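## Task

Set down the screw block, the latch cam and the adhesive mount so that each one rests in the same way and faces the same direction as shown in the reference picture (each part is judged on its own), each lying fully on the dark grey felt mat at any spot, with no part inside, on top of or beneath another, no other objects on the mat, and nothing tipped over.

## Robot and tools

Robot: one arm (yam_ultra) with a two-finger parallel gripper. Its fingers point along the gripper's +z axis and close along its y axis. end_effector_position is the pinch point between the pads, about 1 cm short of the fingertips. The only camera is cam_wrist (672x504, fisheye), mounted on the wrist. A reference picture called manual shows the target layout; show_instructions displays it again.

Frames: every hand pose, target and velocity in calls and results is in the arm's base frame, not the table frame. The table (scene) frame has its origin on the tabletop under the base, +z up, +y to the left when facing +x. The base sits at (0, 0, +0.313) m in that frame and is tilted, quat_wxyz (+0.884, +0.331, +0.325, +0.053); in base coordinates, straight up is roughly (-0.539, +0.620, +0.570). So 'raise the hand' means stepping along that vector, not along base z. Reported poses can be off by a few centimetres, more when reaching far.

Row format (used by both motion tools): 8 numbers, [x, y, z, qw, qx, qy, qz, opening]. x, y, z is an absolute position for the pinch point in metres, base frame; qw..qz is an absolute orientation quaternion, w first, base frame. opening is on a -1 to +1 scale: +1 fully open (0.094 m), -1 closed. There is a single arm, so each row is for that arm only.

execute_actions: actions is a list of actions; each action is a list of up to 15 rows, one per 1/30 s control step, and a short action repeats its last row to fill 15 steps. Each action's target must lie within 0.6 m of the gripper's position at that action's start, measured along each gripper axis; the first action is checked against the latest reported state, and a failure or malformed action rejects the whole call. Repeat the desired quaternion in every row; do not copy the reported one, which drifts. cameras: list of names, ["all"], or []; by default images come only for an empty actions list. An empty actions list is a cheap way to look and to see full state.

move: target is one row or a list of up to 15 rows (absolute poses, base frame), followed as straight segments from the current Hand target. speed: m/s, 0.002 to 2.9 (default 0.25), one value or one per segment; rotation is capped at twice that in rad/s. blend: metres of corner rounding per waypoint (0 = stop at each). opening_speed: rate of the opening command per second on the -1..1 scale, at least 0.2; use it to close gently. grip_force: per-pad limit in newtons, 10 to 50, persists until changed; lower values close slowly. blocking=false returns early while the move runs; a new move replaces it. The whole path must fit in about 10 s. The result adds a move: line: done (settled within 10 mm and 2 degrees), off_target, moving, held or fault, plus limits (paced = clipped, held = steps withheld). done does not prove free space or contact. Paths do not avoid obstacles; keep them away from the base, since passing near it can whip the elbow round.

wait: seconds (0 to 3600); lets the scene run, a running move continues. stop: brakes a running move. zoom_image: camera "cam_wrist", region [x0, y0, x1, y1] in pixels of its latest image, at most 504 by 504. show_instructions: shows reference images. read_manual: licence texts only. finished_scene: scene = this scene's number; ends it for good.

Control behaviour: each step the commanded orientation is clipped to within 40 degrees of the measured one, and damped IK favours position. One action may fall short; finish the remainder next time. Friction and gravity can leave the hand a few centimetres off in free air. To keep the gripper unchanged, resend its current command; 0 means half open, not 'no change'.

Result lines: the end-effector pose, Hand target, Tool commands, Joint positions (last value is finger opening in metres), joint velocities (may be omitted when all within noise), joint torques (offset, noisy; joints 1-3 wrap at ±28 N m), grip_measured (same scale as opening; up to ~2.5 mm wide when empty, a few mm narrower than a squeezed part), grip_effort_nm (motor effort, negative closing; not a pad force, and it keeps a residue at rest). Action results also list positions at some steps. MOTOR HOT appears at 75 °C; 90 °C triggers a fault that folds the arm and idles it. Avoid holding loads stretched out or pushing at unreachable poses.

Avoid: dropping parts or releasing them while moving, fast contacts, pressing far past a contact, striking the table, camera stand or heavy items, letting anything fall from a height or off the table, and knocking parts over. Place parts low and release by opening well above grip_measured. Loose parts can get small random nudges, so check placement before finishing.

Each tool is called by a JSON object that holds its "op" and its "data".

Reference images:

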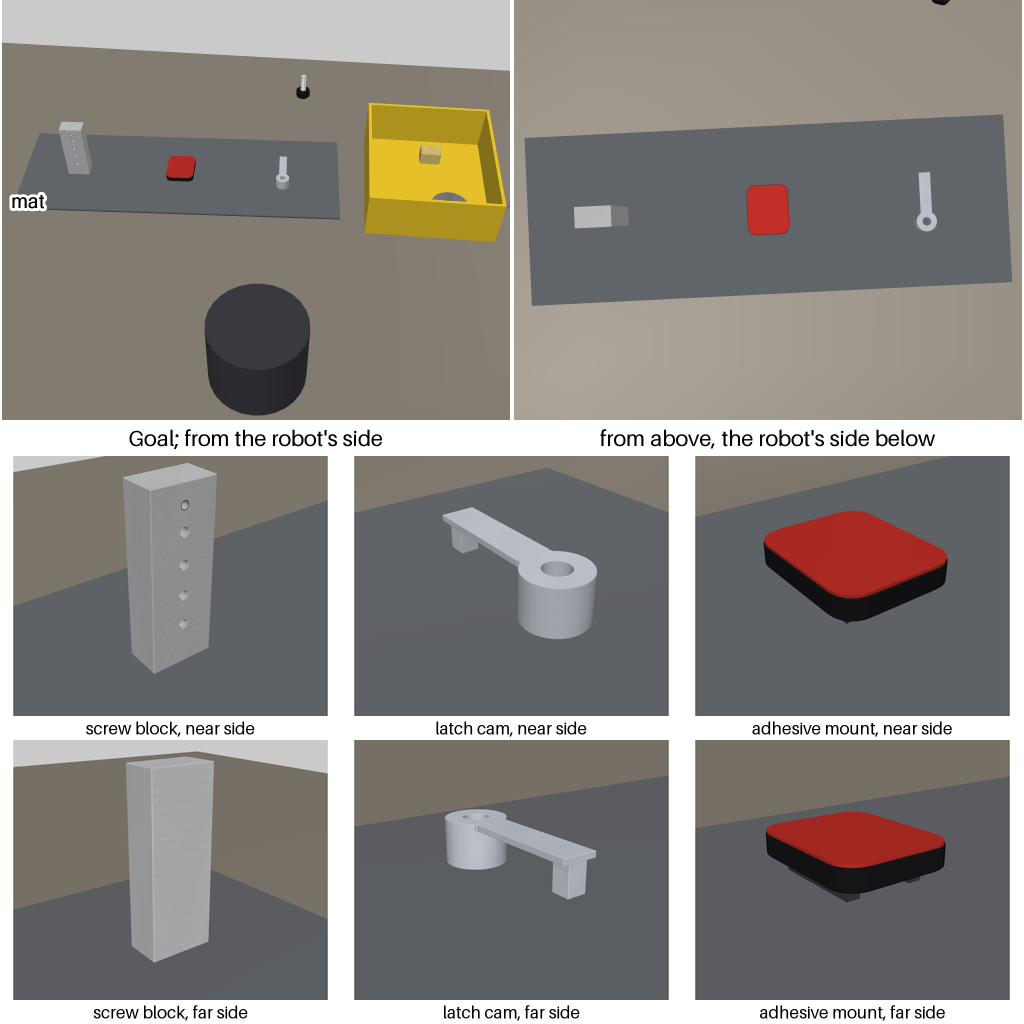

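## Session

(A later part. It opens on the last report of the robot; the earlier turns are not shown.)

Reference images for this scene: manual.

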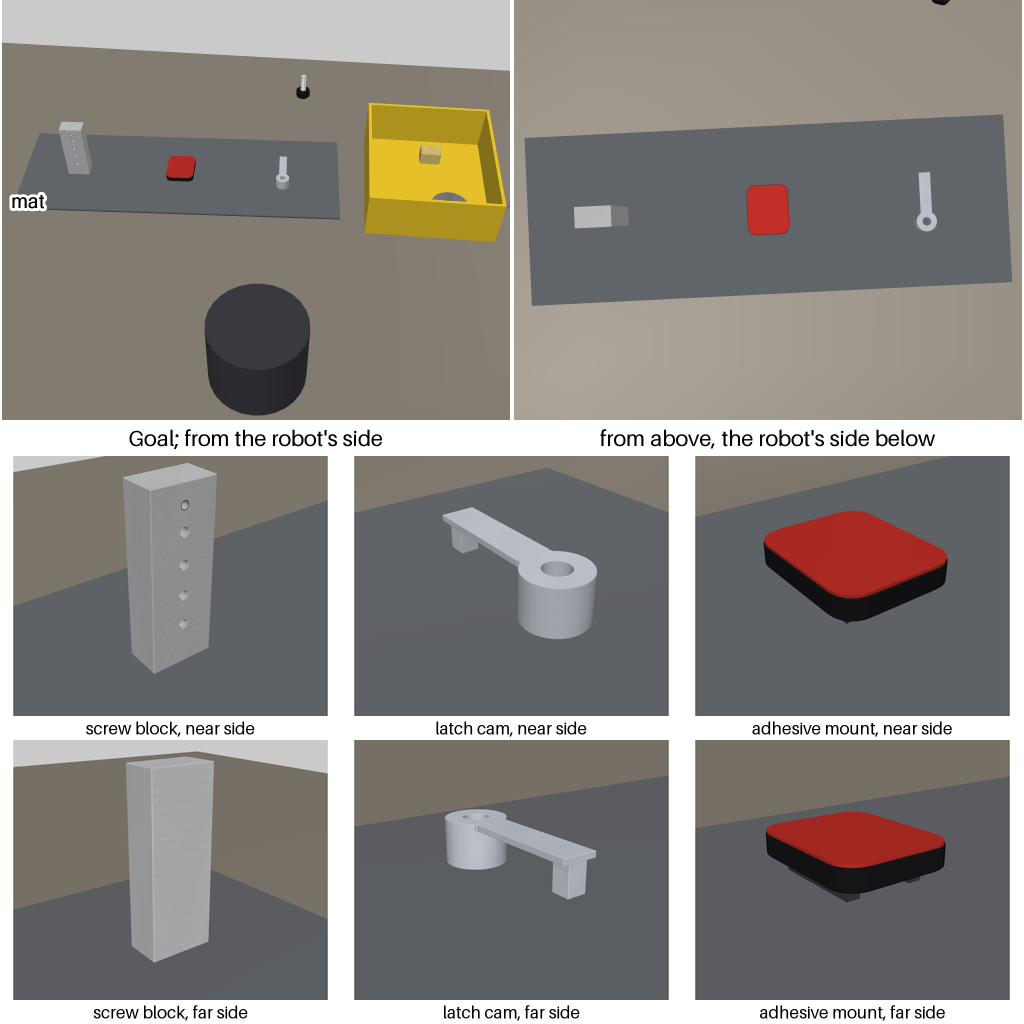

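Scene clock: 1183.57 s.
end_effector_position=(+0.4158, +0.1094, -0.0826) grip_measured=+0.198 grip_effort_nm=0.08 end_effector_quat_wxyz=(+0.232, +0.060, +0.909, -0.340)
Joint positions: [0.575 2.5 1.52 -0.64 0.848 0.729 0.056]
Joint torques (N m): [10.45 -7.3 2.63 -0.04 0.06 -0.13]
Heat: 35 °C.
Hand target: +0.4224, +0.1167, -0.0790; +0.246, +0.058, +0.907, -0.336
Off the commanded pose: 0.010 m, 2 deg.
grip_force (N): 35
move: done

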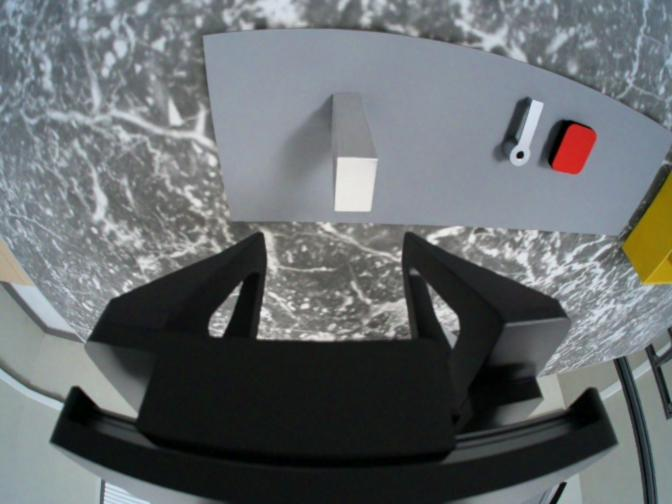

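{"op": "move", "data": {"target": [0.45544,0.0781,-0.10064,0.24587,0.05639,0.9074,-0.33608,0.2], "speed": 0.15, "cameras": ["cam_wrist"]}}

Scene clock: 1193.70 s.
end_effector_position=(+0.4514, +0.0709, -0.1002) grip_measured=+0.198 grip_effort_nm=0.08 end_effector_quat_wxyz=(+0.236, +0.060, +0.908, -0.340)
Joint positions: [0.454 2.551 1.531 -0.454 0.849 0.543 0.056]
Joint torques (N m): [10.62 -6.91 1.63 -0.04 0.01 -0.12]
Heat: 35 °C.
Hand target: +0.4552, +0.0777, -0.1003; +0.245, +0.055, +0.907, -0.338
Off the commanded pose: 0.008 m, 1 deg.
grip_force (N): 35
move: done

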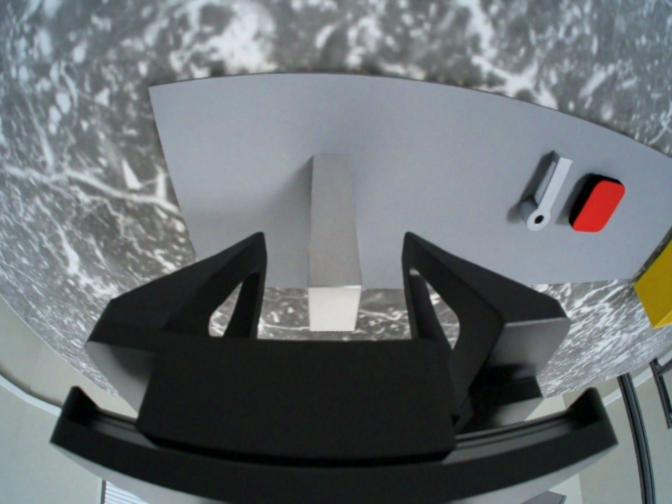

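{"op": "move", "data": {"target": [[0.45544,0.0781,-0.10064,0.24587,0.05639,0.9074,-0.33608,-0.88],[0.43925,0.0967,-0.08356,0.24587,0.05639,0.9074,-0.33608,-0.88],[0.43925,0.0967,-0.08356,0.35755,0.38035,0.83712,-0.16326,-0.88],[0.43925,0.0967,-0.08356,0.4151,0.64886,0.63661,0.03666,-0.88]], "speed": [0.1,0.15,0.4,0.4], "blend": [0,0.01,0.08,0], "cameras": ["cam_wrist"]}}

Scene clock: 1207.37 s.
end_effector_position=(+0.4355, +0.0817, -0.0953) grip_measured=-0.662 grip_effort_nm=-0.76 end_effector_quat_wxyz=(+0.404, +0.653, +0.641, +0.012)
Joint positions: [0.471 2.39 1.19 -0.025 0.773 1.918 0.016]
Joint torques (N m): [11.59 -9.2 0.18 0.15 0.07 0.11]
Heat: 36 °C.
Hand target: +0.4370, +0.0955, -0.0846; +0.413, +0.648, +0.639, +0.031
Off the commanded pose: 0.019 m, 3 deg.
grip_force (N): 35
move: off_target

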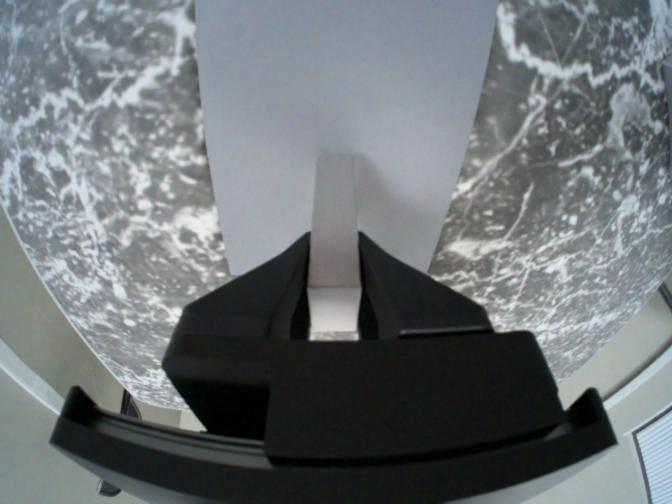

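{"op": "move", "data": {"target": [0.44655,0.09042,-0.09026,0.40842,0.64844,0.64091,0.04345,-0.88], "speed": 0.1}}

Scene clock: 1218.07 s.
end_effector_position=(+0.4463, +0.0885, -0.0915) grip_measured=-0.662 grip_effort_nm=-0.76 end_effector_quat_wxyz=(+0.409, +0.652, +0.638, +0.038)
Joint positions: [0.471 2.39 1.19 0.041 0.763 1.896 0.016]
Joint torques (N m): [8.88 -7.49 0.06 0.24 -0.14 -0.12]
Heat: 36 °C.
Hand target: +0.4465, +0.0904, -0.0904; +0.408, +0.649, +0.640, +0.044
Off the commanded pose: 0.002 m, 1 deg.
grip_force (N): 35
move: done

{"op": "move", "data": {"target": [0.45303,0.08298,-0.09709,0.40842,0.64844,0.64091,0.04345,-0.88], "speed": 0.08}}

Scene clock: 1220.73 s.
end_effector_position=(+0.4533, +0.0789, -0.0932) grip_measured=-0.662 grip_effort_nm=-0.76 end_effector_quat_wxyz=(+0.410, +0.656, +0.632, +0.042)
Joint positions: [0.441 2.399 1.19 0.08 0.753 1.872 0.016]
Joint torques (N m): [9.31 -6 0.59 0.24 -0.14 -0.12]
Heat: 36 °C.
Hand target: +0.4530, +0.0830, -0.0970; +0.408, +0.651, +0.638, +0.045
Off the commanded pose: 0.006 m, 1 deg.
grip_force (N): 35
move: done

{"op": "move", "data": {"target": [0.45573,0.07988,-0.09994,0.40842,0.64844,0.64091,0.04345,-0.88], "speed": 0.06}}

Scene clock: 1224.03 s.
end_effector_position=(+0.4539, +0.0761, -0.0974) grip_measured=-0.662 grip_effort_nm=-0.76 end_effector_quat_wxyz=(+0.409, +0.650, +0.639, +0.037)
Joint positions: [0.434 2.41 1.19 0.094 0.748 1.846 0.016]
Joint torques (N m): [9.06 -6.02 0.91 0.21 -0.14 -0.12]
Heat: 36 °C.
Hand target: +0.4555, +0.0798, -0.0999; +0.408, +0.647, +0.643, +0.042
Off the commanded pose: 0.005 m, 1 deg.
grip_force (N): 35
move: done

{"op": "move", "data": {"target": [0.45735,0.07802,-0.10165,0.40842,0.64844,0.64091,0.04345,-0.88], "speed": 0.05}}

Scene clock: 1225.97 s.
end_effector_position=(+0.4548, +0.0742, -0.0996) grip_measured=-0.662 grip_effort_nm=-0.76 end_effector_quat_wxyz=(+0.409, +0.651, +0.638, +0.038)
Joint positions: [0.428 2.417 1.19 0.104 0.745 1.841 0.016]
Joint torques (N m): [9.02 -5.96 1.11 0.24 -0.14 -0.12]
Heat: 35 °C.
Hand target: +0.4573, +0.0781, -0.1017; +0.408, +0.648, +0.642, +0.043
Off the commanded pose: 0.005 m, 1 deg.
grip_force (N): 35
move: done

{"op": "move", "data": {"target": [0.45843,0.07678,-0.10279,0.40842,0.64844,0.64091,0.04345,-0.88], "speed": 0.05}}

Scene clock: 1228.37 s.
end_effector_position=(+0.4554, +0.0740, -0.0996) grip_measured=-0.662 grip_effort_nm=-0.76 end_effector_quat_wxyz=(+0.408, +0.652, +0.638, +0.039)
Joint positions: [0.426 2.417 1.19 0.107 0.742 1.841 0.016]
Joint torques (N m): [8.79 -5.59 1.26 0.25 -0.12 -0.13]
Heat: 35 °C.
Hand target: +0.4584, +0.0768, -0.1028; +0.408, +0.650, +0.640, +0.044
Off the commanded pose: 0.005 m, 1 deg.
grip_force (N): 35
move: done

{"op": "move", "data": {"target": [[0.45951,0.07554,-0.10393,0.40842,0.64844,0.64091,0.04345,-0.88],[0.45843,0.07678,-0.10279,0.40842,0.64844,0.64091,0.04345,-0.88],[0.45843,0.07678,-0.10279,0.40842,0.64844,0.64091,0.04345,0.2],[0.4154,0.1131,-0.0534,0.40842,0.64844,0.64091,0.04345,0.2]], "speed": [0.05,0.05,0.05,0.15], "cameras": ["cam_wrist"]}}

Scene clock: 1241.27 s.
end_effector_position=(+0.4210, +0.1012, -0.0600) grip_measured=+0.198 grip_effort_nm=0.08 end_effector_quat_wxyz=(+0.405, +0.655, +0.637, +0.039)
Joint positions: [0.53 2.257 1.126 -0.086 0.777 1.984 0.056]
Joint torques (N m): [11.66 -8.35 1.03 -0.11 0.07 0.11]
Heat: 35 °C.
Hand target: +0.4159, +0.1127, -0.0533; +0.410, +0.646, +0.643, +0.042
Off the commanded pose: 0.015 m, 1 deg.
grip_force (N): 35
move: off_target

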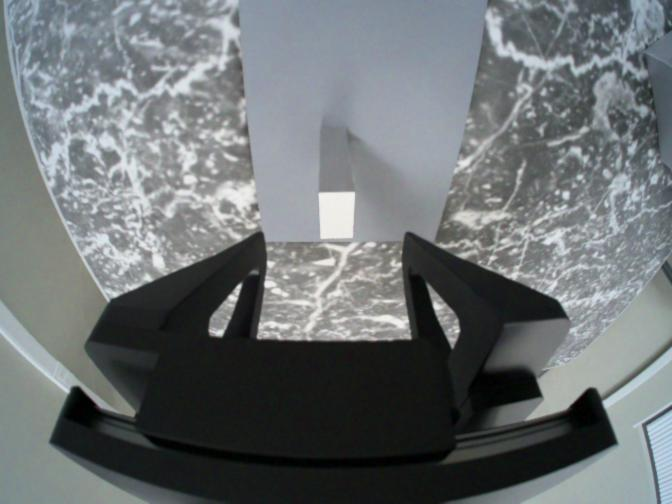

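{"op": "move", "data": {"target": [[0.3884,0.1441,-0.0249,0.40842,0.64844,0.64091,0.04345,0.2],[0.31559,0.12897,-0.00457,0.35462,0.015,0.87067,-0.34045,0.2]], "speed": [0.4,0.5], "blend": [0.04,0], "cameras": ["cam_wrist"]}}

Scene clock: 1254.60 s.
end_effector_position=(+0.3180, +0.1185, -0.0139) grip_measured=+0.198 grip_effort_nm=0.08 end_effector_quat_wxyz=(+0.335, +0.032, +0.877, -0.344)
Joint positions: [0.816 2.127 1.034 -0.603 0.997 0.956 0.056]
Joint torques (N m): [10.91 -7.58 1.39 0.09 0.19 -0.12]
Heat: 36 °C.
Hand target: +0.3153, +0.1295, -0.0059; +0.352, +0.015, +0.873, -0.338
Off the commanded pose: 0.014 m, 3 deg.
grip_force (N): 35
move: off_target; blend cut to 0.0252 m at target 1

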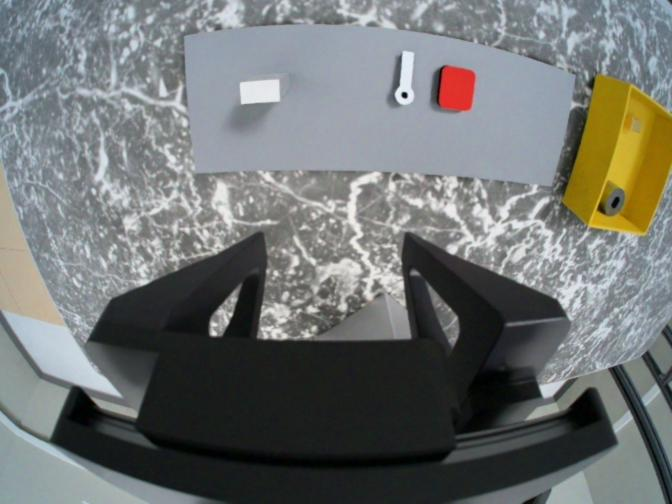

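{"op": "finished_scene", "data": {"scene": 2}}

The scene is finished: the task was done.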